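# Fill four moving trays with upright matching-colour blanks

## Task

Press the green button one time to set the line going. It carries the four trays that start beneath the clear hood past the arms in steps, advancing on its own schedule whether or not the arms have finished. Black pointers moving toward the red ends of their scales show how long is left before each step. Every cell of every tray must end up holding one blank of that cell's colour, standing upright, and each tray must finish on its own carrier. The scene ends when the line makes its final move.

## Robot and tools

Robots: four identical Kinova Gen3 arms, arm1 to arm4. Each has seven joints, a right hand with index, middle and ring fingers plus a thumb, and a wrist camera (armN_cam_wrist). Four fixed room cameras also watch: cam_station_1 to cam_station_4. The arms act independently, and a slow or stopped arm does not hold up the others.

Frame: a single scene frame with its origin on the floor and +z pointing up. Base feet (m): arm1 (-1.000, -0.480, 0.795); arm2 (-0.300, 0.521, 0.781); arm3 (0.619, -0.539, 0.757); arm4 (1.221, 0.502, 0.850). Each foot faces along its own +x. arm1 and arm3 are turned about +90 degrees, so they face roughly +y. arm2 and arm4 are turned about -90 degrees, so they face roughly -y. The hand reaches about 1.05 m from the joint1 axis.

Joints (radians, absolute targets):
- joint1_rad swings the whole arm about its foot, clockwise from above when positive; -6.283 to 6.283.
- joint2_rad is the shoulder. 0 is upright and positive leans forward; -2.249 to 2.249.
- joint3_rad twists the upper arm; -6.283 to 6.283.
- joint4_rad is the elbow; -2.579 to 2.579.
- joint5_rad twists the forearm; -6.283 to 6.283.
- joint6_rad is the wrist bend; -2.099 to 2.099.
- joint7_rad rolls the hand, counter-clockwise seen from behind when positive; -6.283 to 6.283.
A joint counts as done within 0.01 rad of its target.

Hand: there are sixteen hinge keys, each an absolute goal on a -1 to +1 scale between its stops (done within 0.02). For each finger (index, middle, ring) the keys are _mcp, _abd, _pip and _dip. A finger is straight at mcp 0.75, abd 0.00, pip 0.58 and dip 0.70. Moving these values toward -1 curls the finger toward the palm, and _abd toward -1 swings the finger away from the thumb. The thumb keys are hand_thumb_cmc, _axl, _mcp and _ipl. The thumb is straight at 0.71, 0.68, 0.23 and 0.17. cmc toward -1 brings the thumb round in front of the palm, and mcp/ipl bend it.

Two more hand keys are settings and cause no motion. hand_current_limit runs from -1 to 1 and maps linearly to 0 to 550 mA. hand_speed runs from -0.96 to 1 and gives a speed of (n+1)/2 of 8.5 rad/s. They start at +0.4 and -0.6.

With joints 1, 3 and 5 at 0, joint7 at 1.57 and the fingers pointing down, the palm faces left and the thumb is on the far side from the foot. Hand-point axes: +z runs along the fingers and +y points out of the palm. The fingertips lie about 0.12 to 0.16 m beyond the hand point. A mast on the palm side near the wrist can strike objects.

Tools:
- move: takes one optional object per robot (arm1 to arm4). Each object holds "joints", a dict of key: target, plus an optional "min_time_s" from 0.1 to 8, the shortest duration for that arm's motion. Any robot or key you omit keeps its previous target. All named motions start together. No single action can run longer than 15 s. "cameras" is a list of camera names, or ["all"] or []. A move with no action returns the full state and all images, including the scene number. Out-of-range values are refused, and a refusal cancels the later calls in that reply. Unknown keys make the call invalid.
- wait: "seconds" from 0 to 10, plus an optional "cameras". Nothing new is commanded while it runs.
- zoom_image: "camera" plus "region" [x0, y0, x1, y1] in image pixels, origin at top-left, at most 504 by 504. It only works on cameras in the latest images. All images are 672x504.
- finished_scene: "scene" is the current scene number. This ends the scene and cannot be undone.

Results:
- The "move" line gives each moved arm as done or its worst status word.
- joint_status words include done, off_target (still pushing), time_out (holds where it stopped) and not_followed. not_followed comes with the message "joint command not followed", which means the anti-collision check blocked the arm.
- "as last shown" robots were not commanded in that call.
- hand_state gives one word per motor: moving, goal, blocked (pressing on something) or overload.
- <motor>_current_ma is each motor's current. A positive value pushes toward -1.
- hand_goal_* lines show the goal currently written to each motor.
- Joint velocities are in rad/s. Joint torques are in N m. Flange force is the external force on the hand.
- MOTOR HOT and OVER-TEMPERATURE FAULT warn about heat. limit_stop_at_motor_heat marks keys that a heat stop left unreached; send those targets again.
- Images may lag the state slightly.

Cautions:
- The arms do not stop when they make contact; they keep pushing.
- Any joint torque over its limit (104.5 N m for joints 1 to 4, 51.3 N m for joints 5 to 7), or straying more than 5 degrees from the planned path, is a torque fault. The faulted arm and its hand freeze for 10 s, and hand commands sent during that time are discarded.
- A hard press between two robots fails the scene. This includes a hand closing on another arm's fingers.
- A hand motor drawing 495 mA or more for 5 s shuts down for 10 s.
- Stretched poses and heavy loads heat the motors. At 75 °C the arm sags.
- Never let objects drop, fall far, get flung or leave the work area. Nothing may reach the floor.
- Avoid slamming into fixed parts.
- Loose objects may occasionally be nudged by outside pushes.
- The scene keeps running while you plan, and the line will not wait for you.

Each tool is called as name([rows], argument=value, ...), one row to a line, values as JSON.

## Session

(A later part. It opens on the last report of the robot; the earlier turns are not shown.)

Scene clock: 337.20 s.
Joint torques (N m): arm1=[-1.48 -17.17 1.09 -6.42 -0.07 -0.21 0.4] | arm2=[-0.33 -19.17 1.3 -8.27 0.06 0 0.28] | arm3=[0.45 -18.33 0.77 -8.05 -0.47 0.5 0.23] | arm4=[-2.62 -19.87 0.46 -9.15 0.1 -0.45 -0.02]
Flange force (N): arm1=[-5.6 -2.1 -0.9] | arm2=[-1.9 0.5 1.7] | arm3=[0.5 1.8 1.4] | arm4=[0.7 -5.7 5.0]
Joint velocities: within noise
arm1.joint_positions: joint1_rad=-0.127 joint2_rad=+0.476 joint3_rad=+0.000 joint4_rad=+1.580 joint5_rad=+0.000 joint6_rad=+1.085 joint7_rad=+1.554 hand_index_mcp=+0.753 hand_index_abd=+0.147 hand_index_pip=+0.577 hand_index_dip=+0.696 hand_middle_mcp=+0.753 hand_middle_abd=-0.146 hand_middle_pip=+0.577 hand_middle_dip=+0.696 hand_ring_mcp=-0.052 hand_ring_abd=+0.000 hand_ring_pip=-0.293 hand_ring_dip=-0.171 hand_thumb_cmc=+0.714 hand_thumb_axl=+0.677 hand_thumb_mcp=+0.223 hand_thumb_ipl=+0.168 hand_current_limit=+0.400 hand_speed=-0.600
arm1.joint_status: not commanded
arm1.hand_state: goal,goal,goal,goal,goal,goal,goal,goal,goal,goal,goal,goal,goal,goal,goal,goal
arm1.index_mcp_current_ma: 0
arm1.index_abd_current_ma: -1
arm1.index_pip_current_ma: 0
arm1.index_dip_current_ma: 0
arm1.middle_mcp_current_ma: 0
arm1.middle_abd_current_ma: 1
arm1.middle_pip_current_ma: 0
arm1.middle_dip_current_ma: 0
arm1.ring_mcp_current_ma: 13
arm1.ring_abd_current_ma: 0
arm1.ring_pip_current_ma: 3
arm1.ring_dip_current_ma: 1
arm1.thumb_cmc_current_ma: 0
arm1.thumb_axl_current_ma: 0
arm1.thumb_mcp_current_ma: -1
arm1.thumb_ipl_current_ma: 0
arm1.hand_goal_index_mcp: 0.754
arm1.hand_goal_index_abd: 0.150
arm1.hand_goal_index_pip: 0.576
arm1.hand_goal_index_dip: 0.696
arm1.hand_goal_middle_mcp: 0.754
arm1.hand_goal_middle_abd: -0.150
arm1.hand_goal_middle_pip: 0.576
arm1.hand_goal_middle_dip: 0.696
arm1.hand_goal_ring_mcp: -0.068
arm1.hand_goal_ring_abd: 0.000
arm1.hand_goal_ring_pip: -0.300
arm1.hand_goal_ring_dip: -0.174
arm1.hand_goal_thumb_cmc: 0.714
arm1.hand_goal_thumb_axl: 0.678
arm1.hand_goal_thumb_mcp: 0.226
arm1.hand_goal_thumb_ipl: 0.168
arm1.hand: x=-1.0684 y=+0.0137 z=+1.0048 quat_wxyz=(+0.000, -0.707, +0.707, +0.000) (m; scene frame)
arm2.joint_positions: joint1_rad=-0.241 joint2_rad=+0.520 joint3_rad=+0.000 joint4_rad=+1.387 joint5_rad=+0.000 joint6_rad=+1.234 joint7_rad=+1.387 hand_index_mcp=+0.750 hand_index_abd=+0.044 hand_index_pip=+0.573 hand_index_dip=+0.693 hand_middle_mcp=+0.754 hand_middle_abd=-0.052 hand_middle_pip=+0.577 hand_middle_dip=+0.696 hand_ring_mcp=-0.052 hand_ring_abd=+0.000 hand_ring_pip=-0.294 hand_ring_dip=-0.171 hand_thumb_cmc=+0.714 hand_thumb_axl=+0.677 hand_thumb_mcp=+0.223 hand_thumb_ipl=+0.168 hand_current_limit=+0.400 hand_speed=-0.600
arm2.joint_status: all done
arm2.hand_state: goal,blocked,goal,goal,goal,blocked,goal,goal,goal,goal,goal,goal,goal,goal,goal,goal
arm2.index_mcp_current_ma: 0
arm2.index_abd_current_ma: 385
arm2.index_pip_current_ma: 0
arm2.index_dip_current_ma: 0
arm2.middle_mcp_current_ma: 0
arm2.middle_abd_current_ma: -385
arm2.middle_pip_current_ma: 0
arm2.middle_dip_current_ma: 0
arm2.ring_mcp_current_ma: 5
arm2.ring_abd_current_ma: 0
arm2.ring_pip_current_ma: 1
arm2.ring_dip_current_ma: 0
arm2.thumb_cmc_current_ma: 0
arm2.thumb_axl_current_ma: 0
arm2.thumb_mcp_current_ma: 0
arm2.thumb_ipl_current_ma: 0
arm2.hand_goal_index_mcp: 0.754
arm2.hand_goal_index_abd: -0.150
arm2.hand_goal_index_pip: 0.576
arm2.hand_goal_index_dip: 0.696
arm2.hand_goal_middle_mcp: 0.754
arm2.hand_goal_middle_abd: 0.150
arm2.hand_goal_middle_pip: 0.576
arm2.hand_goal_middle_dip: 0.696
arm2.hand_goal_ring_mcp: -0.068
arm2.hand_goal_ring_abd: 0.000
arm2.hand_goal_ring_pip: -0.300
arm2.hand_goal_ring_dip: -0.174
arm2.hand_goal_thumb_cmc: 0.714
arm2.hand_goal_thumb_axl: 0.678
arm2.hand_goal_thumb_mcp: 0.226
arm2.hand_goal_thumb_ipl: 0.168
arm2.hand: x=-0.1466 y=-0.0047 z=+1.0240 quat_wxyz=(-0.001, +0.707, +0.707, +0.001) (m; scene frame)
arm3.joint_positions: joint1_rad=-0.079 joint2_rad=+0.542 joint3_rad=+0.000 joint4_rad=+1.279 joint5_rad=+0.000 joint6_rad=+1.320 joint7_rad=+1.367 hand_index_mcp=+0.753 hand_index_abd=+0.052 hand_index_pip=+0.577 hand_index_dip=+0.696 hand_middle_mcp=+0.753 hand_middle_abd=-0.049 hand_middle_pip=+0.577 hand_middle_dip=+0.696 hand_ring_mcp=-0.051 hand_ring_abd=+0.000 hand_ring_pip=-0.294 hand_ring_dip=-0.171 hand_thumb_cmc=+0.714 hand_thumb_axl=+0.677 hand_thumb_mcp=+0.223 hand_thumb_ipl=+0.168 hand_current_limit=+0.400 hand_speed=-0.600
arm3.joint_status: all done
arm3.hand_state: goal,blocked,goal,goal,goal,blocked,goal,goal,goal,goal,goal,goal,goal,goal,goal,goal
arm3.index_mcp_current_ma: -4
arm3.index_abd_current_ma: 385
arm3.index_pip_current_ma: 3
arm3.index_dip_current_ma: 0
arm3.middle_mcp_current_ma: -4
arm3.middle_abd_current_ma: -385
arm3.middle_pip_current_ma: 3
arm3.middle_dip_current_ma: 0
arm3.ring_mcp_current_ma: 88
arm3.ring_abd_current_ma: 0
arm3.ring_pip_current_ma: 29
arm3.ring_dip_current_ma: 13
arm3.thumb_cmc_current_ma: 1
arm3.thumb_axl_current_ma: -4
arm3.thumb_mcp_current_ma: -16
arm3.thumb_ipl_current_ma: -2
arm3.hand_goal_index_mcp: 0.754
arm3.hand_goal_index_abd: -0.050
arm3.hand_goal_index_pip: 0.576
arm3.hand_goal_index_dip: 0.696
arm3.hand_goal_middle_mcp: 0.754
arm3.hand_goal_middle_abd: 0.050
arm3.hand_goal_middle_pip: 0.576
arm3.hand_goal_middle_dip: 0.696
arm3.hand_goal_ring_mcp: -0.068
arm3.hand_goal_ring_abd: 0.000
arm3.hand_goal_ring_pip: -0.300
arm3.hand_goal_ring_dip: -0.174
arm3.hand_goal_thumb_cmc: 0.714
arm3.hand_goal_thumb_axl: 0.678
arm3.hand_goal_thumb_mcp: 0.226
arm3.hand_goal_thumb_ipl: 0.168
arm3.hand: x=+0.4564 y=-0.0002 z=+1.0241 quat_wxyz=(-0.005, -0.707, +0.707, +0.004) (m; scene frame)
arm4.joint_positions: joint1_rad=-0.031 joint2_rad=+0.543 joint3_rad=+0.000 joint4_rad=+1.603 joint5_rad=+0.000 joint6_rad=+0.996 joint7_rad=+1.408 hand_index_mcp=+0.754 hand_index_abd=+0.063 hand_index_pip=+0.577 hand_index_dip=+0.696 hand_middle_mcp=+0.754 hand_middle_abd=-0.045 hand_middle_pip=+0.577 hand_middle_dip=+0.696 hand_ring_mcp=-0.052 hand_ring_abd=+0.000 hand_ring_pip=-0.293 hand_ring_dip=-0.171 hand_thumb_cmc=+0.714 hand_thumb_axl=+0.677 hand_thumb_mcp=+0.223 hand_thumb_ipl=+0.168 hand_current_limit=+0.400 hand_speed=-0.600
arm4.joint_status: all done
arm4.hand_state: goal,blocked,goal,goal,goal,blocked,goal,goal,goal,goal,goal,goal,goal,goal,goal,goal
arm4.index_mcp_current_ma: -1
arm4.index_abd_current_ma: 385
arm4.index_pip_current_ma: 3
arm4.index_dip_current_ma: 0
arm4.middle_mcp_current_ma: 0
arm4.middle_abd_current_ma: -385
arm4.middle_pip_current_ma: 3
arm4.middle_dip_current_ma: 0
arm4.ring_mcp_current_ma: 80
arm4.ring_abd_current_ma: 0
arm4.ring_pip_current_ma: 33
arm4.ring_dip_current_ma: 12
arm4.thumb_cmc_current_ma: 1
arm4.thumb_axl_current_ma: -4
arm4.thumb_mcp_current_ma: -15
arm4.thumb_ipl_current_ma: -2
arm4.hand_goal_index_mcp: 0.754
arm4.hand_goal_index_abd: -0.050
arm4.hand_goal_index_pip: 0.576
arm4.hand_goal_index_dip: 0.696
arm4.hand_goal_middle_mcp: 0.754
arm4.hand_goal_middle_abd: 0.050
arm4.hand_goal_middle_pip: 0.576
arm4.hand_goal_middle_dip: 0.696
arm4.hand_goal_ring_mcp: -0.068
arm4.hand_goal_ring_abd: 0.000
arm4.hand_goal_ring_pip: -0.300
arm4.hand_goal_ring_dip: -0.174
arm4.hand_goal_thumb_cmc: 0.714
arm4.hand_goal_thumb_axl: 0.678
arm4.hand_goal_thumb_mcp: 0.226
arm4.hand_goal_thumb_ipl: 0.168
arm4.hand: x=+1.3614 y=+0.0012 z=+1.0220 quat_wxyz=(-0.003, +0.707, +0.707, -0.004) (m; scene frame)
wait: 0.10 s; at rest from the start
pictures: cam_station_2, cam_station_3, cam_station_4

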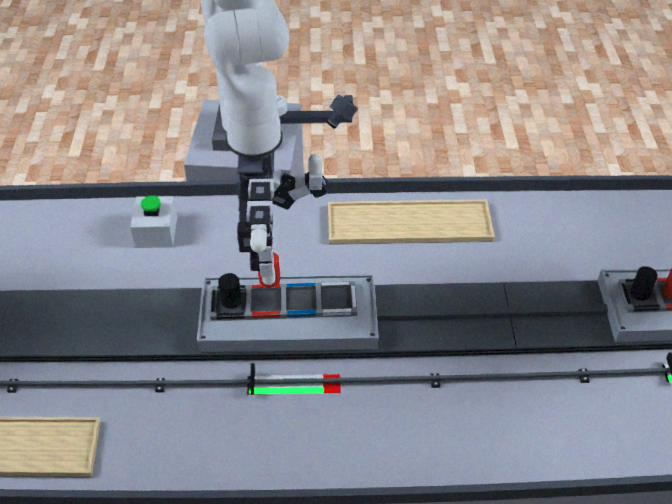

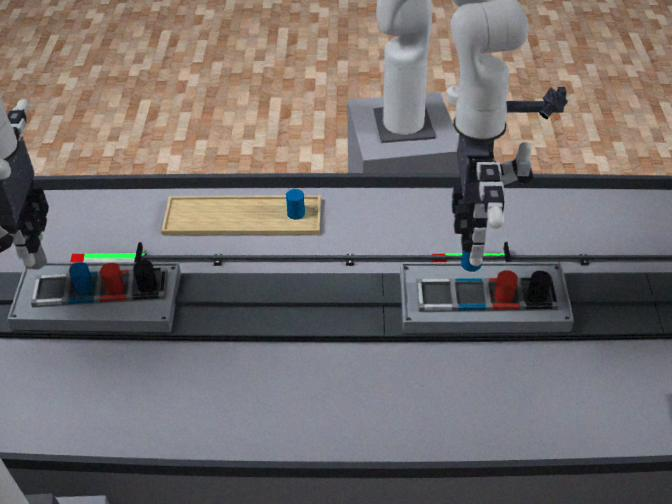

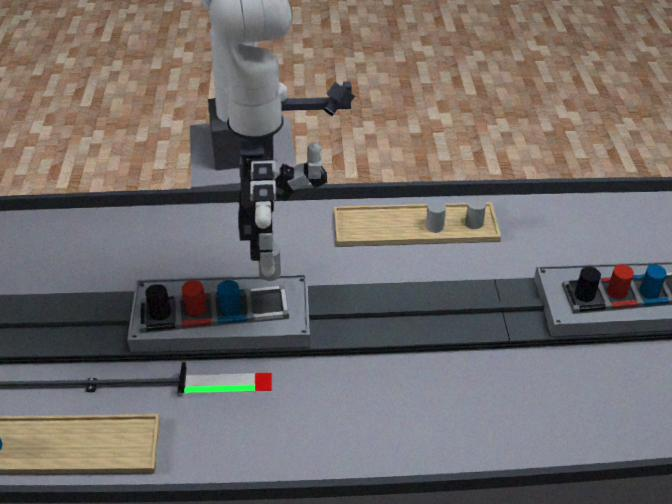

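move(arm2={"joints":{"joint1_rad":-0.22615,"joint2_rad":0.49757,"joint4_rad":1.49449,"joint6_rad":1.14953,"joint7_rad":1.40125},"min_time_s":0.9}, arm3={"joints":{"joint1_rad":-0.08529,"joint2_rad":0.574,"joint4_rad":1.28755,"joint6_rad":1.28004,"joint7_rad":1.361},"min_time_s":0.9}, arm4={"joints":{"joint1_rad":-0.01594,"joint2_rad":0.5583,"joint4_rad":1.64375,"joint6_rad":0.93954,"joint7_rad":1.42326},"min_time_s":0.9})

move(arm2={"joints":{"joint2_rad":0.55226,"joint4_rad":1.57484,"joint6_rad":1.01449},"min_time_s":1.3}, arm3={"joints":{"joint2_rad":0.6174,"joint4_rad":1.38104,"joint6_rad":1.14315},"min_time_s":1.3}, arm4={"joints":{"joint2_rad":0.6454,"joint4_rad":1.70472,"joint6_rad":0.79147},"min_time_s":1.3}, cameras=["cam_station_2","cam_station_3","cam_station_4"])

zoom_image(camera="cam_station_2", region=[200, 240, 400, 390])

zoom_image(camera="cam_station_3", region=[400, 220, 600, 370])

zoom_image(camera="cam_station_4", region=[130, 220, 330, 370])

Scene clock: 357.27 s.
Joint torques (N m): arm1=[-1.43 -17.26 1.02 -6.4 -0.02 -0.23 0.36] | arm2=[-0.32 -18.55 1.23 -7.97 0.11 0.1 0.3] | arm3=[0.51 -18.73 0.71 -8.03 -0.43 0.51 0.19] | arm4=[-2.61 -19.82 0.5 -8.85 0.09 -0.47 0]
Flange force (N): arm1=[-5.9 -2.1 -0.8] | arm2=[-1.9 0.5 2.1] | arm3=[0.9 1.7 1.6] | arm4=[0.8 -5.7 4.9]
move: arm2 done; arm3 done; arm4 done
Joint velocities: within noise
arm1: as last shown
arm2.joint_positions: joint1_rad=-0.226 joint2_rad=+0.498 joint3_rad=+0.000 joint4_rad=+1.495 joint5_rad=+0.000 joint6_rad=+1.150 joint7_rad=+1.401 hand_index_mcp=+0.750 hand_index_abd=+0.044 hand_index_pip=+0.573 hand_index_dip=+0.693 hand_middle_mcp=+0.754 hand_middle_abd=-0.052 hand_middle_pip=+0.577 hand_middle_dip=+0.696 hand_ring_mcp=-0.052 hand_ring_abd=+0.000 hand_ring_pip=-0.294 hand_ring_dip=-0.171 hand_thumb_cmc=+0.714 hand_thumb_axl=+0.677 hand_thumb_mcp=+0.223 hand_thumb_ipl=+0.168 hand_current_limit=+0.400 hand_speed=-0.600
arm2.joint_status: all done
arm2.hand_state: goal,blocked,goal,goal,goal,blocked,goal,goal,goal,goal,goal,goal,goal,goal,goal,goal
arm2.index_mcp_current_ma: 0
arm2.index_abd_current_ma: 385
arm2.index_pip_current_ma: 0
arm2.index_dip_current_ma: 0
arm2.middle_mcp_current_ma: 0
arm2.middle_abd_current_ma: -385
arm2.middle_pip_current_ma: 0
arm2.middle_dip_current_ma: 0
arm2.ring_mcp_current_ma: 5
arm2.ring_abd_current_ma: 0
arm2.ring_pip_current_ma: 1
arm2.ring_dip_current_ma: 0
arm2.thumb_cmc_current_ma: 0
arm2.thumb_axl_current_ma: 0
arm2.thumb_mcp_current_ma: 0
arm2.thumb_ipl_current_ma: 0
arm2.hand_goal_index_mcp: 0.754
arm2.hand_goal_index_abd: -0.150
arm2.hand_goal_index_pip: 0.576
arm2.hand_goal_index_dip: 0.696
arm2.hand_goal_middle_mcp: 0.754
arm2.hand_goal_middle_abd: 0.150
arm2.hand_goal_middle_pip: 0.576
arm2.hand_goal_middle_dip: 0.696
arm2.hand_goal_ring_mcp: -0.068
arm2.hand_goal_ring_abd: 0.000
arm2.hand_goal_ring_pip: -0.300
arm2.hand_goal_ring_dip: -0.174
arm2.hand_goal_thumb_cmc: 0.714
arm2.hand_goal_thumb_axl: 0.678
arm2.hand_goal_thumb_mcp: 0.226
arm2.hand_goal_thumb_ipl: 0.168
arm2.hand: x=-0.1569 y=+0.0124 z=+1.0040 quat_wxyz=(-0.001, +0.707, +0.707, +0.001) (m; scene frame)
arm3.joint_positions: joint1_rad=-0.085 joint2_rad=+0.574 joint3_rad=+0.000 joint4_rad=+1.288 joint5_rad=+0.000 joint6_rad=+1.280 joint7_rad=+1.361 hand_index_mcp=+0.753 hand_index_abd=+0.052 hand_index_pip=+0.577 hand_index_dip=+0.696 hand_middle_mcp=+0.753 hand_middle_abd=-0.049 hand_middle_pip=+0.577 hand_middle_dip=+0.696 hand_ring_mcp=-0.051 hand_ring_abd=+0.000 hand_ring_pip=-0.294 hand_ring_dip=-0.171 hand_thumb_cmc=+0.714 hand_thumb_axl=+0.677 hand_thumb_mcp=+0.223 hand_thumb_ipl=+0.168 hand_current_limit=+0.400 hand_speed=-0.600
arm3.joint_status: all done
arm3.hand_state: goal,blocked,goal,goal,goal,blocked,goal,goal,goal,goal,goal,goal,goal,goal,goal,goal
arm3.index_mcp_current_ma: -4
arm3.index_abd_current_ma: 385
arm3.index_pip_current_ma: 3
arm3.index_dip_current_ma: 0
arm3.middle_mcp_current_ma: -4
arm3.middle_abd_current_ma: -385
arm3.middle_pip_current_ma: 3
arm3.middle_dip_current_ma: 0
arm3.ring_mcp_current_ma: 88
arm3.ring_abd_current_ma: 0
arm3.ring_pip_current_ma: 29
arm3.ring_dip_current_ma: 13
arm3.thumb_cmc_current_ma: 1
arm3.thumb_axl_current_ma: -4
arm3.thumb_mcp_current_ma: -16
arm3.thumb_ipl_current_ma: -2
arm3.hand_goal_index_mcp: 0.754
arm3.hand_goal_index_abd: -0.050
arm3.hand_goal_index_pip: 0.576
arm3.hand_goal_index_dip: 0.696
arm3.hand_goal_middle_mcp: 0.754
arm3.hand_goal_middle_abd: 0.050
arm3.hand_goal_middle_pip: 0.576
arm3.hand_goal_middle_dip: 0.696
arm3.hand_goal_ring_mcp: -0.068
arm3.hand_goal_ring_abd: 0.000
arm3.hand_goal_ring_pip: -0.300
arm3.hand_goal_ring_dip: -0.174
arm3.hand_goal_thumb_cmc: 0.714
arm3.hand_goal_thumb_axl: 0.678
arm3.hand_goal_thumb_mcp: 0.226
arm3.hand_goal_thumb_ipl: 0.168
arm3.hand: x=+0.4515 y=+0.0070 z=+1.0051 quat_wxyz=(-0.005, -0.707, +0.707, +0.004) (m; scene frame)
arm4.joint_positions: joint1_rad=-0.016 joint2_rad=+0.558 joint3_rad=+0.000 joint4_rad=+1.644 joint5_rad=+0.000 joint6_rad=+0.940 joint7_rad=+1.423 hand_index_mcp=+0.754 hand_index_abd=+0.063 hand_index_pip=+0.577 hand_index_dip=+0.696 hand_middle_mcp=+0.754 hand_middle_abd=-0.045 hand_middle_pip=+0.577 hand_middle_dip=+0.696 hand_ring_mcp=-0.052 hand_ring_abd=+0.000 hand_ring_pip=-0.293 hand_ring_dip=-0.171 hand_thumb_cmc=+0.714 hand_thumb_axl=+0.677 hand_thumb_mcp=+0.223 hand_thumb_ipl=+0.168 hand_current_limit=+0.400 hand_speed=-0.600
arm4.joint_status: all done
arm4.hand_state: goal,blocked,goal,goal,goal,blocked,goal,goal,goal,goal,goal,goal,goal,goal,goal,goal
arm4.index_mcp_current_ma: -1
arm4.index_abd_current_ma: 385
arm4.index_pip_current_ma: 3
arm4.index_dip_current_ma: 0
arm4.middle_mcp_current_ma: 0
arm4.middle_abd_current_ma: -385
arm4.middle_pip_current_ma: 3
arm4.middle_dip_current_ma: 0
arm4.ring_mcp_current_ma: 80
arm4.ring_abd_current_ma: 0
arm4.ring_pip_current_ma: 33
arm4.ring_dip_current_ma: 12
arm4.thumb_cmc_current_ma: 1
arm4.thumb_axl_current_ma: -4
arm4.thumb_mcp_current_ma: -15
arm4.thumb_ipl_current_ma: -2
arm4.hand_goal_index_mcp: 0.754
arm4.hand_goal_index_abd: -0.050
arm4.hand_goal_index_pip: 0.576
arm4.hand_goal_index_dip: 0.696
arm4.hand_goal_middle_mcp: 0.754
arm4.hand_goal_middle_abd: 0.050
arm4.hand_goal_middle_pip: 0.576
arm4.hand_goal_middle_dip: 0.696
arm4.hand_goal_ring_mcp: -0.068
arm4.hand_goal_ring_abd: 0.000
arm4.hand_goal_ring_pip: -0.300
arm4.hand_goal_ring_dip: -0.174
arm4.hand_goal_thumb_cmc: 0.714
arm4.hand_goal_thumb_axl: 0.678
arm4.hand_goal_thumb_mcp: 0.226
arm4.hand_goal_thumb_ipl: 0.168
arm4.hand: x=+1.3531 y=+0.0049 z=+1.0041 quat_wxyz=(-0.003, +0.707, +0.707, -0.004) (m; scene frame)
pictures: none

Scene clock: 358.90 s.
Joint torques (N m): arm1=[-1.57 -17.2 1.08 -6.42 -0.05 -0.18 0.39] | arm2=[-0.27 -18.94 1.24 -7.46 0.08 0.07 0.24] | arm3=[0.63 -18.06 0.95 -6.95 -0.37 0.64 0.18] | arm4=[-2.84 -17.94 0.22 -6.43 -0.02 -0.15 0.05]
Flange force (N): arm1=[-5.6 -2.3 -0.7] | arm2=[-1.6 0.3 2.4] | arm3=[0.6 1.9 -0.2] | arm4=[0.1 -6.3 0.0]
move: arm2 done; arm3 done; arm4 done
Joint velocities: within noise
arm1: as last shown
arm2.joint_positions: joint1_rad=-0.226 joint2_rad=+0.552 joint3_rad=+0.000 joint4_rad=+1.575 joint5_rad=+0.000 joint6_rad=+1.014 joint7_rad=+1.401 hand_index_mcp=+0.750 hand_index_abd=+0.044 hand_index_pip=+0.573 hand_index_dip=+0.693 hand_middle_mcp=+0.754 hand_middle_abd=-0.052 hand_middle_pip=+0.577 hand_middle_dip=+0.696 hand_ring_mcp=-0.052 hand_ring_abd=+0.000 hand_ring_pip=-0.294 hand_ring_dip=-0.171 hand_thumb_cmc=+0.714 hand_thumb_axl=+0.677 hand_thumb_mcp=+0.223 hand_thumb_ipl=+0.168 hand_current_limit=+0.400 hand_speed=-0.600
arm2.joint_status: all done
arm2.hand_state: goal,blocked,goal,goal,goal,blocked,goal,goal,goal,goal,goal,goal,goal,goal,goal,goal
arm2.index_mcp_current_ma: 0
arm2.index_abd_current_ma: 385
arm2.index_pip_current_ma: 0
arm2.index_dip_current_ma: 0
arm2.middle_mcp_current_ma: 0
arm2.middle_abd_current_ma: -385
arm2.middle_pip_current_ma: 0
arm2.middle_dip_current_ma: 0
arm2.ring_mcp_current_ma: 5
arm2.ring_abd_current_ma: 0
arm2.ring_pip_current_ma: 1
arm2.ring_dip_current_ma: 0
arm2.thumb_cmc_current_ma: 0
arm2.thumb_axl_current_ma: 0
arm2.thumb_mcp_current_ma: 0
arm2.thumb_ipl_current_ma: 0
arm2.hand_goal_index_mcp: 0.754
arm2.hand_goal_index_abd: -0.150
arm2.hand_goal_index_pip: 0.576
arm2.hand_goal_index_dip: 0.696
arm2.hand_goal_middle_mcp: 0.754
arm2.hand_goal_middle_abd: 0.150
arm2.hand_goal_middle_pip: 0.576
arm2.hand_goal_middle_dip: 0.696
arm2.hand_goal_ring_mcp: -0.068
arm2.hand_goal_ring_abd: 0.000
arm2.hand_goal_ring_pip: -0.300
arm2.hand_goal_ring_dip: -0.174
arm2.hand_goal_thumb_cmc: 0.714
arm2.hand_goal_thumb_axl: 0.678
arm2.hand_goal_thumb_mcp: 0.226
arm2.hand_goal_thumb_ipl: 0.168
arm2.hand: x=-0.1569 y=+0.0125 z=+0.9550 quat_wxyz=(-0.001, +0.707, +0.707, +0.001) (m; scene frame)
arm3.joint_positions: joint1_rad=-0.085 joint2_rad=+0.617 joint3_rad=+0.000 joint4_rad=+1.381 joint5_rad=+0.000 joint6_rad=+1.143 joint7_rad=+1.361 hand_index_mcp=+0.753 hand_index_abd=+0.052 hand_index_pip=+0.577 hand_index_dip=+0.696 hand_middle_mcp=+0.752 hand_middle_abd=-0.049 hand_middle_pip=+0.576 hand_middle_dip=+0.696 hand_ring_mcp=-0.051 hand_ring_abd=+0.000 hand_ring_pip=-0.294 hand_ring_dip=-0.171 hand_thumb_cmc=+0.714 hand_thumb_axl=+0.677 hand_thumb_mcp=+0.223 hand_thumb_ipl=+0.168 hand_current_limit=+0.400 hand_speed=-0.600
arm3.joint_status: all done
arm3.hand_state: goal,blocked,goal,goal,goal,blocked,goal,goal,goal,goal,goal,goal,goal,goal,goal,goal
arm3.index_mcp_current_ma: -7
arm3.index_abd_current_ma: 385
arm3.index_pip_current_ma: 3
arm3.index_dip_current_ma: 0
arm3.middle_mcp_current_ma: -11
arm3.middle_abd_current_ma: -385
arm3.middle_pip_current_ma: 1
arm3.middle_dip_current_ma: 0
arm3.ring_mcp_current_ma: 88
arm3.ring_abd_current_ma: 0
arm3.ring_pip_current_ma: 29
arm3.ring_dip_current_ma: 13
arm3.thumb_cmc_current_ma: 1
arm3.thumb_axl_current_ma: -4
arm3.thumb_mcp_current_ma: -16
arm3.thumb_ipl_current_ma: -2
arm3.hand_goal_index_mcp: 0.754
arm3.hand_goal_index_abd: -0.050
arm3.hand_goal_index_pip: 0.576
arm3.hand_goal_index_dip: 0.696
arm3.hand_goal_middle_mcp: 0.754
arm3.hand_goal_middle_abd: 0.050
arm3.hand_goal_middle_pip: 0.576
arm3.hand_goal_middle_dip: 0.696
arm3.hand_goal_ring_mcp: -0.068
arm3.hand_goal_ring_abd: 0.000
arm3.hand_goal_ring_pip: -0.300
arm3.hand_goal_ring_dip: -0.174
arm3.hand_goal_thumb_cmc: 0.714
arm3.hand_goal_thumb_axl: 0.678
arm3.hand_goal_thumb_mcp: 0.226
arm3.hand_goal_thumb_ipl: 0.168
arm3.hand: x=+0.4508 y=+0.0069 z=+0.9546 quat_wxyz=(-0.005, -0.707, +0.707, +0.004) (m; scene frame)
arm4.joint_positions: joint1_rad=-0.016 joint2_rad=+0.645 joint3_rad=+0.000 joint4_rad=+1.705 joint5_rad=+0.000 joint6_rad=+0.791 joint7_rad=+1.423 hand_index_mcp=+0.754 hand_index_abd=+0.063 hand_index_pip=+0.577 hand_index_dip=+0.696 hand_middle_mcp=+0.754 hand_middle_abd=-0.045 hand_middle_pip=+0.577 hand_middle_dip=+0.696 hand_ring_mcp=-0.052 hand_ring_abd=+0.000 hand_ring_pip=-0.293 hand_ring_dip=-0.171 hand_thumb_cmc=+0.714 hand_thumb_axl=+0.677 hand_thumb_mcp=+0.223 hand_thumb_ipl=+0.168 hand_current_limit=+0.400 hand_speed=-0.600
arm4.joint_status: all done
arm4.hand_state: goal,blocked,goal,goal,goal,blocked,goal,goal,goal,goal,goal,goal,goal,goal,goal,goal
arm4.index_mcp_current_ma: -1
arm4.index_abd_current_ma: 385
arm4.index_pip_current_ma: 3
arm4.index_dip_current_ma: 0
arm4.middle_mcp_current_ma: 0
arm4.middle_abd_current_ma: -385
arm4.middle_pip_current_ma: 3
arm4.middle_dip_current_ma: 0
arm4.ring_mcp_current_ma: 80
arm4.ring_abd_current_ma: 0
arm4.ring_pip_current_ma: 33
arm4.ring_dip_current_ma: 12
arm4.thumb_cmc_current_ma: 1
arm4.thumb_axl_current_ma: -4
arm4.thumb_mcp_current_ma: -16
arm4.thumb_ipl_current_ma: -2
arm4.hand_goal_index_mcp: 0.754
arm4.hand_goal_index_abd: -0.050
arm4.hand_goal_index_pip: 0.576
arm4.hand_goal_index_dip: 0.696
arm4.hand_goal_middle_mcp: 0.754
arm4.hand_goal_middle_abd: 0.050
arm4.hand_goal_middle_pip: 0.576
arm4.hand_goal_middle_dip: 0.696
arm4.hand_goal_ring_mcp: -0.068
arm4.hand_goal_ring_abd: 0.000
arm4.hand_goal_ring_pip: -0.300
arm4.hand_goal_ring_dip: -0.174
arm4.hand_goal_thumb_cmc: 0.714
arm4.hand_goal_thumb_axl: 0.678
arm4.hand_goal_thumb_mcp: 0.226
arm4.hand_goal_thumb_ipl: 0.168
arm4.hand: x=+1.3526 y=+0.0047 z=+0.9480 quat_wxyz=(-0.003, +0.707, +0.707, -0.004) (m; scene frame)
pictures: cam_station_2, cam_station_3, cam_station_4

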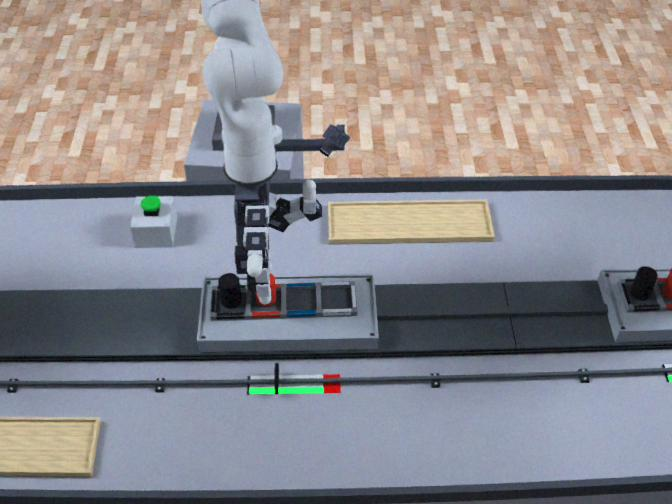

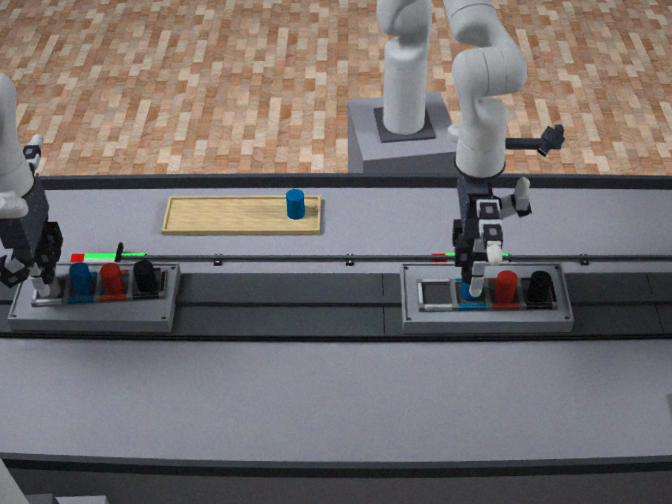

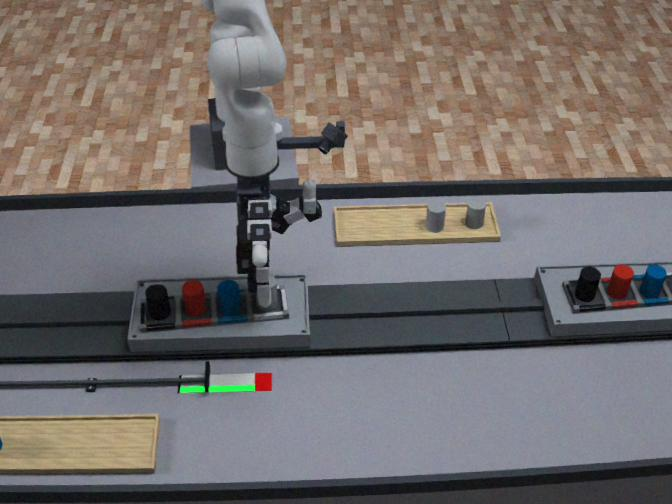

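Scaled by 2.520.

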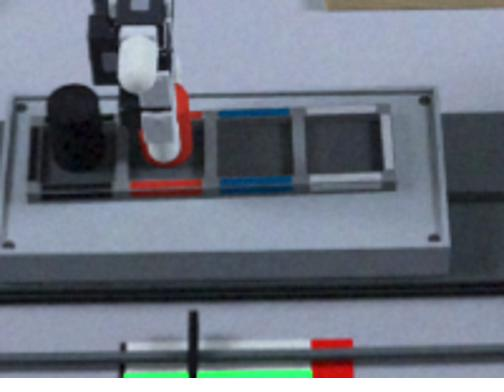

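Scaled by 2.520.

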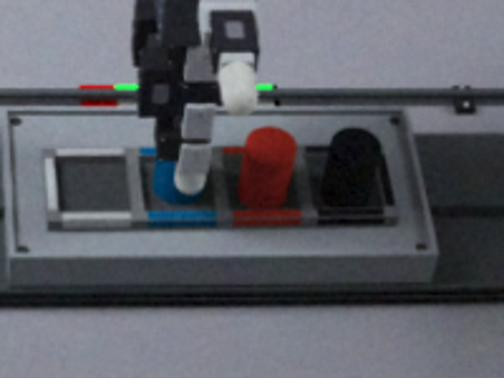

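Scaled by 2.520.

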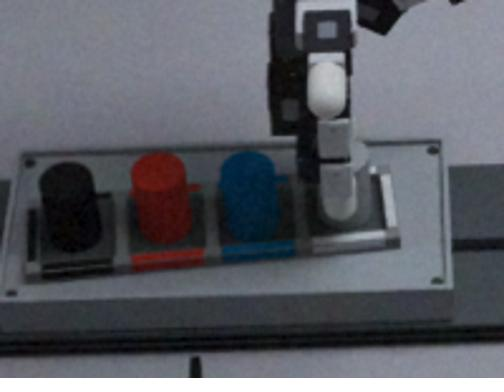

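move(arm2={"joints":{"hand_index_abd":0.15,"hand_middle_abd":-0.15}}, arm3={"joints":{"hand_index_abd":0.15,"hand_middle_abd":-0.15}}, arm4={"joints":{"hand_index_abd":0.15,"hand_middle_abd":-0.15}})

move(arm2={"joints":{"joint2_rad":0.49757,"joint4_rad":1.49449,"joint6_rad":1.14953},"min_time_s":1.1}, arm3={"joints":{"joint2_rad":0.574,"joint4_rad":1.28755,"joint6_rad":1.28004},"min_time_s":1.1}, arm4={"joints":{"joint2_rad":0.5583,"joint4_rad":1.64375,"joint6_rad":0.93954},"min_time_s":1.1}, cameras=["cam_station_2","cam_station_3","cam_station_4"])

zoom_image(camera="cam_station_2", region=[200, 240, 400, 390])

zoom_image(camera="cam_station_3", region=[400, 220, 600, 370])

zoom_image(camera="cam_station_4", region=[130, 220, 330, 370])

Scene clock: 362.97 s.
Joint torques (N m): arm1=[-1.51 -17.23 1.03 -6.4 -0.07 -0.2 0.39] | arm2=[-0.3 -18.22 1.27 -7.07 0.09 0.07 0.28] | arm3=[0.45 -18.31 0.78 -7.25 -0.45 0.56 0.28] | arm4=[-2.62 -19.75 0.51 -7.65 0.13 -0.51 0.01]
Flange force (N): arm1=[-5.8 -2.1 -0.8] | arm2=[-1.6 0.3 0.9] | arm3=[1.1 1.7 0.4] | arm4=[0.8 -6.1 3.2]
move: arm2 done; arm3 done; arm4 done
Joint velocities: within noise
arm1: as last shown
arm2.joint_positions: joint1_rad=-0.226 joint2_rad=+0.552 joint3_rad=+0.000 joint4_rad=+1.575 joint5_rad=+0.000 joint6_rad=+1.014 joint7_rad=+1.401 hand_index_mcp=+0.750 hand_index_abd=+0.146 hand_index_pip=+0.573 hand_index_dip=+0.693 hand_middle_mcp=+0.754 hand_middle_abd=-0.146 hand_middle_pip=+0.577 hand_middle_dip=+0.696 hand_ring_mcp=-0.052 hand_ring_abd=+0.000 hand_ring_pip=-0.294 hand_ring_dip=-0.171 hand_thumb_cmc=+0.714 hand_thumb_axl=+0.677 hand_thumb_mcp=+0.223 hand_thumb_ipl=+0.168 hand_current_limit=+0.400 hand_speed=-0.600
arm2.joint_status: all done
arm2.hand_state: goal,goal,goal,goal,goal,goal,goal,goal,goal,goal,goal,goal,goal,goal,goal,goal
arm2.index_mcp_current_ma: 0
arm2.index_abd_current_ma: 0
arm2.index_pip_current_ma: 0
arm2.index_dip_current_ma: 0
arm2.middle_mcp_current_ma: 0
arm2.middle_abd_current_ma: 0
arm2.middle_pip_current_ma: 0
arm2.middle_dip_current_ma: 0
arm2.ring_mcp_current_ma: 5
arm2.ring_abd_current_ma: 0
arm2.ring_pip_current_ma: 1
arm2.ring_dip_current_ma: 0
arm2.thumb_cmc_current_ma: 0
arm2.thumb_axl_current_ma: 0
arm2.thumb_mcp_current_ma: 0
arm2.thumb_ipl_current_ma: 0
arm2.hand_goal_index_mcp: 0.754
arm2.hand_goal_index_abd: 0.150
arm2.hand_goal_index_pip: 0.576
arm2.hand_goal_index_dip: 0.696
arm2.hand_goal_middle_mcp: 0.754
arm2.hand_goal_middle_abd: -0.150
arm2.hand_goal_middle_pip: 0.576
arm2.hand_goal_middle_dip: 0.696
arm2.hand_goal_ring_mcp: -0.068
arm2.hand_goal_ring_abd: 0.000
arm2.hand_goal_ring_pip: -0.300
arm2.hand_goal_ring_dip: -0.174
arm2.hand_goal_thumb_cmc: 0.714
arm2.hand_goal_thumb_axl: 0.678
arm2.hand_goal_thumb_mcp: 0.226
arm2.hand_goal_thumb_ipl: 0.168
arm2.hand: x=-0.1569 y=+0.0125 z=+0.9550 quat_wxyz=(-0.001, +0.707, +0.707, +0.001) (m; scene frame)
arm3.joint_positions: joint1_rad=-0.085 joint2_rad=+0.617 joint3_rad=+0.000 joint4_rad=+1.381 joint5_rad=+0.000 joint6_rad=+1.143 joint7_rad=+1.361 hand_index_mcp=+0.752 hand_index_abd=+0.146 hand_index_pip=+0.577 hand_index_dip=+0.696 hand_middle_mcp=+0.752 hand_middle_abd=-0.146 hand_middle_pip=+0.576 hand_middle_dip=+0.696 hand_ring_mcp=-0.051 hand_ring_abd=+0.000 hand_ring_pip=-0.294 hand_ring_dip=-0.171 hand_thumb_cmc=+0.714 hand_thumb_axl=+0.677 hand_thumb_mcp=+0.223 hand_thumb_ipl=+0.168 hand_current_limit=+0.400 hand_speed=-0.600
arm3.joint_status: all done
arm3.hand_state: goal,goal,goal,goal,goal,goal,goal,goal,goal,goal,goal,goal,goal,goal,goal,goal
arm3.index_mcp_current_ma: -8
arm3.index_abd_current_ma: -15
arm3.index_pip_current_ma: 3
arm3.index_dip_current_ma: 0
arm3.middle_mcp_current_ma: -12
arm3.middle_abd_current_ma: 17
arm3.middle_pip_current_ma: 1
arm3.middle_dip_current_ma: 0
arm3.ring_mcp_current_ma: 88
arm3.ring_abd_current_ma: 0
arm3.ring_pip_current_ma: 29
arm3.ring_dip_current_ma: 13
arm3.thumb_cmc_current_ma: 1
arm3.thumb_axl_current_ma: -4
arm3.thumb_mcp_current_ma: -16
arm3.thumb_ipl_current_ma: -2
arm3.hand_goal_index_mcp: 0.754
arm3.hand_goal_index_abd: 0.150
arm3.hand_goal_index_pip: 0.576
arm3.hand_goal_index_dip: 0.696
arm3.hand_goal_middle_mcp: 0.754
arm3.hand_goal_middle_abd: -0.150
arm3.hand_goal_middle_pip: 0.576
arm3.hand_goal_middle_dip: 0.696
arm3.hand_goal_ring_mcp: -0.068
arm3.hand_goal_ring_abd: 0.000
arm3.hand_goal_ring_pip: -0.300
arm3.hand_goal_ring_dip: -0.174
arm3.hand_goal_thumb_cmc: 0.714
arm3.hand_goal_thumb_axl: 0.678
arm3.hand_goal_thumb_mcp: 0.226
arm3.hand_goal_thumb_ipl: 0.168
arm3.hand: x=+0.4508 y=+0.0069 z=+0.9546 quat_wxyz=(-0.005, -0.707, +0.707, +0.004) (m; scene frame)
arm4.joint_positions: joint1_rad=-0.016 joint2_rad=+0.645 joint3_rad=+0.000 joint4_rad=+1.705 joint5_rad=+0.000 joint6_rad=+0.791 joint7_rad=+1.423 hand_index_mcp=+0.754 hand_index_abd=+0.146 hand_index_pip=+0.577 hand_index_dip=+0.696 hand_middle_mcp=+0.754 hand_middle_abd=-0.146 hand_middle_pip=+0.577 hand_middle_dip=+0.696 hand_ring_mcp=-0.052 hand_ring_abd=+0.000 hand_ring_pip=-0.293 hand_ring_dip=-0.171 hand_thumb_cmc=+0.714 hand_thumb_axl=+0.677 hand_thumb_mcp=+0.223 hand_thumb_ipl=+0.168 hand_current_limit=+0.400 hand_speed=-0.600
arm4.joint_status: all done
arm4.hand_state: goal,goal,goal,goal,goal,goal,goal,goal,goal,goal,goal,goal,goal,goal,goal,goal
arm4.index_mcp_current_ma: -1
arm4.index_abd_current_ma: -16
arm4.index_pip_current_ma: 3
arm4.index_dip_current_ma: 0
arm4.middle_mcp_current_ma: 0
arm4.middle_abd_current_ma: 17
arm4.middle_pip_current_ma: 3
arm4.middle_dip_current_ma: 0
arm4.ring_mcp_current_ma: 80
arm4.ring_abd_current_ma: 0
arm4.ring_pip_current_ma: 33
arm4.ring_dip_current_ma: 12
arm4.thumb_cmc_current_ma: 1
arm4.thumb_axl_current_ma: -4
arm4.thumb_mcp_current_ma: -16
arm4.thumb_ipl_current_ma: -2
arm4.hand_goal_index_mcp: 0.754
arm4.hand_goal_index_abd: 0.150
arm4.hand_goal_index_pip: 0.576
arm4.hand_goal_index_dip: 0.696
arm4.hand_goal_middle_mcp: 0.754
arm4.hand_goal_middle_abd: -0.150
arm4.hand_goal_middle_pip: 0.576
arm4.hand_goal_middle_dip: 0.696
arm4.hand_goal_ring_mcp: -0.068
arm4.hand_goal_ring_abd: 0.000
arm4.hand_goal_ring_pip: -0.300
arm4.hand_goal_ring_dip: -0.174
arm4.hand_goal_thumb_cmc: 0.714
arm4.hand_goal_thumb_axl: 0.678
arm4.hand_goal_thumb_mcp: 0.226
arm4.hand_goal_thumb_ipl: 0.168
arm4.hand: x=+1.3526 y=+0.0048 z=+0.9480 quat_wxyz=(-0.003, +0.707, +0.707, -0.004) (m; scene frame)
pictures: none

Scene clock: 364.37 s.
Joint torques (N m): arm1=[-1.53 -17.15 1.06 -6.4 -0.02 -0.17 0.42] | arm2=[-0.25 -17.85 1.27 -7.61 0.09 0.04 0.29] | arm3=[0.45 -18.06 0.68 -7.54 -0.43 0.53 0.21] | arm4=[-2.6 -19.18 0.43 -8.41 0.07 -0.47 -0.03]
Flange force (N): arm1=[-5.6 -2.1 -0.8] | arm2=[-1.8 0.6 0.6] | arm3=[0.5 1.7 0.2] | arm4=[0.4 -5.8 3.4]
move: arm2 done; arm3 done; arm4 done
Joint velocities: within noise
arm1: as last shown
arm2.joint_positions: joint1_rad=-0.226 joint2_rad=+0.498 joint3_rad=+0.000 joint4_rad=+1.495 joint5_rad=+0.000 joint6_rad=+1.150 joint7_rad=+1.401 hand_index_mcp=+0.750 hand_index_abd=+0.146 hand_index_pip=+0.573 hand_index_dip=+0.693 hand_middle_mcp=+0.754 hand_middle_abd=-0.146 hand_middle_pip=+0.577 hand_middle_dip=+0.696 hand_ring_mcp=-0.052 hand_ring_abd=+0.000 hand_ring_pip=-0.294 hand_ring_dip=-0.171 hand_thumb_cmc=+0.714 hand_thumb_axl=+0.677 hand_thumb_mcp=+0.223 hand_thumb_ipl=+0.168 hand_current_limit=+0.400 hand_speed=-0.600
arm2.joint_status: all done
arm2.hand_state: goal,goal,goal,goal,goal,goal,goal,goal,goal,goal,goal,goal,goal,goal,goal,goal
arm2.index_mcp_current_ma: 0
arm2.index_abd_current_ma: 0
arm2.index_pip_current_ma: 0
arm2.index_dip_current_ma: 0
arm2.middle_mcp_current_ma: 0
arm2.middle_abd_current_ma: 0
arm2.middle_pip_current_ma: 0
arm2.middle_dip_current_ma: 0
arm2.ring_mcp_current_ma: 5
arm2.ring_abd_current_ma: 0
arm2.ring_pip_current_ma: 1
arm2.ring_dip_current_ma: 0
arm2.thumb_cmc_current_ma: 0
arm2.thumb_axl_current_ma: 0
arm2.thumb_mcp_current_ma: 0
arm2.thumb_ipl_current_ma: 0
arm2.hand_goal_index_mcp: 0.754
arm2.hand_goal_index_abd: 0.150
arm2.hand_goal_index_pip: 0.576
arm2.hand_goal_index_dip: 0.696
arm2.hand_goal_middle_mcp: 0.754
arm2.hand_goal_middle_abd: -0.150
arm2.hand_goal_middle_pip: 0.576
arm2.hand_goal_middle_dip: 0.696
arm2.hand_goal_ring_mcp: -0.068
arm2.hand_goal_ring_abd: 0.000
arm2.hand_goal_ring_pip: -0.300
arm2.hand_goal_ring_dip: -0.174
arm2.hand_goal_thumb_cmc: 0.714
arm2.hand_goal_thumb_axl: 0.678
arm2.hand_goal_thumb_mcp: 0.226
arm2.hand_goal_thumb_ipl: 0.168
arm2.hand: x=-0.1569 y=+0.0124 z=+1.0040 quat_wxyz=(-0.001, +0.707, +0.707, +0.001) (m; scene frame)
arm3.joint_positions: joint1_rad=-0.085 joint2_rad=+0.574 joint3_rad=+0.000 joint4_rad=+1.288 joint5_rad=+0.000 joint6_rad=+1.280 joint7_rad=+1.361 hand_index_mcp=+0.752 hand_index_abd=+0.146 hand_index_pip=+0.577 hand_index_dip=+0.696 hand_middle_mcp=+0.752 hand_middle_abd=-0.146 hand_middle_pip=+0.576 hand_middle_dip=+0.696 hand_ring_mcp=-0.051 hand_ring_abd=+0.000 hand_ring_pip=-0.294 hand_ring_dip=-0.171 hand_thumb_cmc=+0.714 hand_thumb_axl=+0.677 hand_thumb_mcp=+0.223 hand_thumb_ipl=+0.168 hand_current_limit=+0.400 hand_speed=-0.600
arm3.joint_status: all done
arm3.hand_state: goal,goal,goal,goal,goal,goal,goal,goal,goal,goal,goal,goal,goal,goal,goal,goal
arm3.index_mcp_current_ma: -8
arm3.index_abd_current_ma: -15
arm3.index_pip_current_ma: 3
arm3.index_dip_current_ma: 0
arm3.middle_mcp_current_ma: -12
arm3.middle_abd_current_ma: 17
arm3.middle_pip_current_ma: 1
arm3.middle_dip_current_ma: 0
arm3.ring_mcp_current_ma: 88
arm3.ring_abd_current_ma: 0
arm3.ring_pip_current_ma: 29
arm3.ring_dip_current_ma: 13
arm3.thumb_cmc_current_ma: 1
arm3.thumb_axl_current_ma: -4
arm3.thumb_mcp_current_ma: -16
arm3.thumb_ipl_current_ma: -2
arm3.hand_goal_index_mcp: 0.754
arm3.hand_goal_index_abd: 0.150
arm3.hand_goal_index_pip: 0.576
arm3.hand_goal_index_dip: 0.696
arm3.hand_goal_middle_mcp: 0.754
arm3.hand_goal_middle_abd: -0.150
arm3.hand_goal_middle_pip: 0.576
arm3.hand_goal_middle_dip: 0.696
arm3.hand_goal_ring_mcp: -0.068
arm3.hand_goal_ring_abd: 0.000
arm3.hand_goal_ring_pip: -0.300
arm3.hand_goal_ring_dip: -0.174
arm3.hand_goal_thumb_cmc: 0.714
arm3.hand_goal_thumb_axl: 0.678
arm3.hand_goal_thumb_mcp: 0.226
arm3.hand_goal_thumb_ipl: 0.168
arm3.hand: x=+0.4515 y=+0.0070 z=+1.0051 quat_wxyz=(-0.005, -0.707, +0.707, +0.004) (m; scene frame)
arm4.joint_positions: joint1_rad=-0.016 joint2_rad=+0.558 joint3_rad=+0.000 joint4_rad=+1.644 joint5_rad=+0.000 joint6_rad=+0.940 joint7_rad=+1.423 hand_index_mcp=+0.754 hand_index_abd=+0.146 hand_index_pip=+0.577 hand_index_dip=+0.696 hand_middle_mcp=+0.754 hand_middle_abd=-0.146 hand_middle_pip=+0.577 hand_middle_dip=+0.696 hand_ring_mcp=-0.052 hand_ring_abd=+0.000 hand_ring_pip=-0.293 hand_ring_dip=-0.171 hand_thumb_cmc=+0.714 hand_thumb_axl=+0.677 hand_thumb_mcp=+0.223 hand_thumb_ipl=+0.168 hand_current_limit=+0.400 hand_speed=-0.600
arm4.joint_status: all done
arm4.hand_state: goal,goal,goal,goal,goal,goal,goal,goal,goal,goal,goal,goal,goal,goal,goal,goal
arm4.index_mcp_current_ma: -1
arm4.index_abd_current_ma: -16
arm4.index_pip_current_ma: 3
arm4.index_dip_current_ma: 0
arm4.middle_mcp_current_ma: 0
arm4.middle_abd_current_ma: 16
arm4.middle_pip_current_ma: 3
arm4.middle_dip_current_ma: 0
arm4.ring_mcp_current_ma: 80
arm4.ring_abd_current_ma: 0
arm4.ring_pip_current_ma: 33
arm4.ring_dip_current_ma: 12
arm4.thumb_cmc_current_ma: 1
arm4.thumb_axl_current_ma: -4
arm4.thumb_mcp_current_ma: -16
arm4.thumb_ipl_current_ma: -2
arm4.hand_goal_index_mcp: 0.754
arm4.hand_goal_index_abd: 0.150
arm4.hand_goal_index_pip: 0.576
arm4.hand_goal_index_dip: 0.696
arm4.hand_goal_middle_mcp: 0.754
arm4.hand_goal_middle_abd: -0.150
arm4.hand_goal_middle_pip: 0.576
arm4.hand_goal_middle_dip: 0.696
arm4.hand_goal_ring_mcp: -0.068
arm4.hand_goal_ring_abd: 0.000
arm4.hand_goal_ring_pip: -0.300
arm4.hand_goal_ring_dip: -0.174
arm4.hand_goal_thumb_cmc: 0.714
arm4.hand_goal_thumb_axl: 0.678
arm4.hand_goal_thumb_mcp: 0.226
arm4.hand_goal_thumb_ipl: 0.168
arm4.hand: x=+1.3531 y=+0.0049 z=+1.0041 quat_wxyz=(-0.003, +0.707, +0.707, -0.004) (m; scene frame)
pictures: cam_station_2, cam_station_3, cam_station_4

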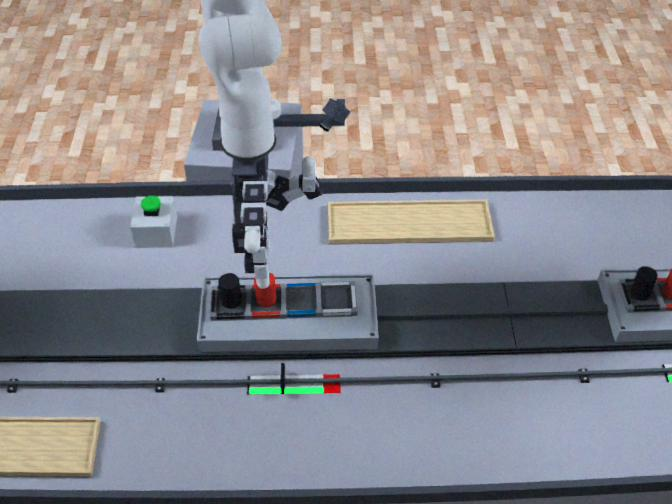

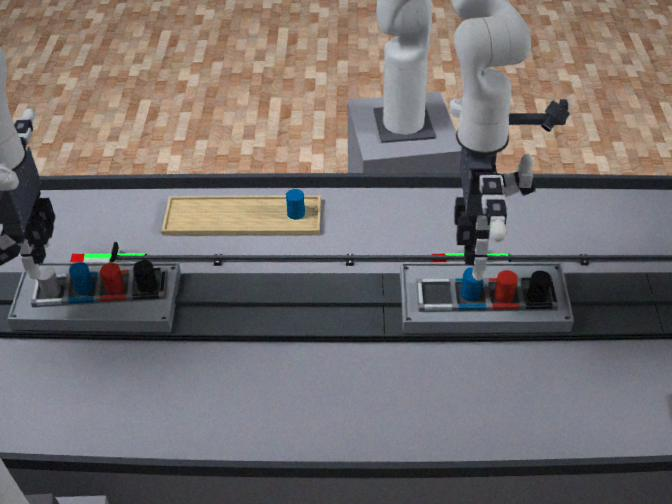

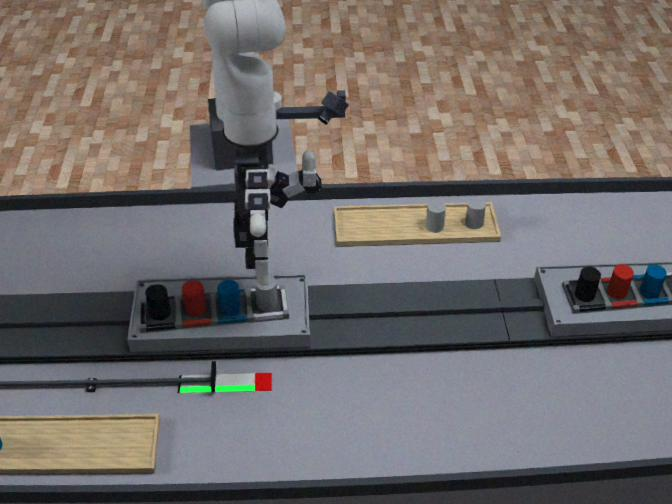

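Scaled by 2.520.

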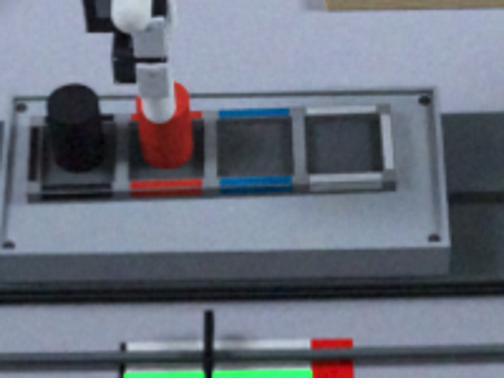

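Scaled by 2.520.

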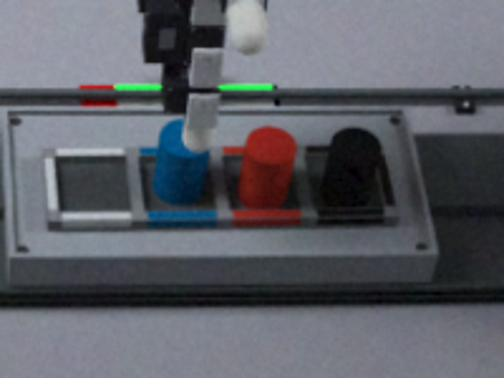

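Scaled by 2.520.

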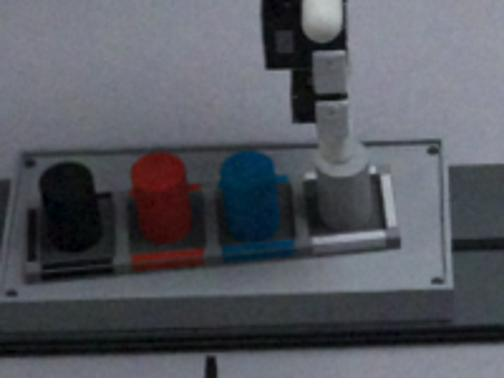

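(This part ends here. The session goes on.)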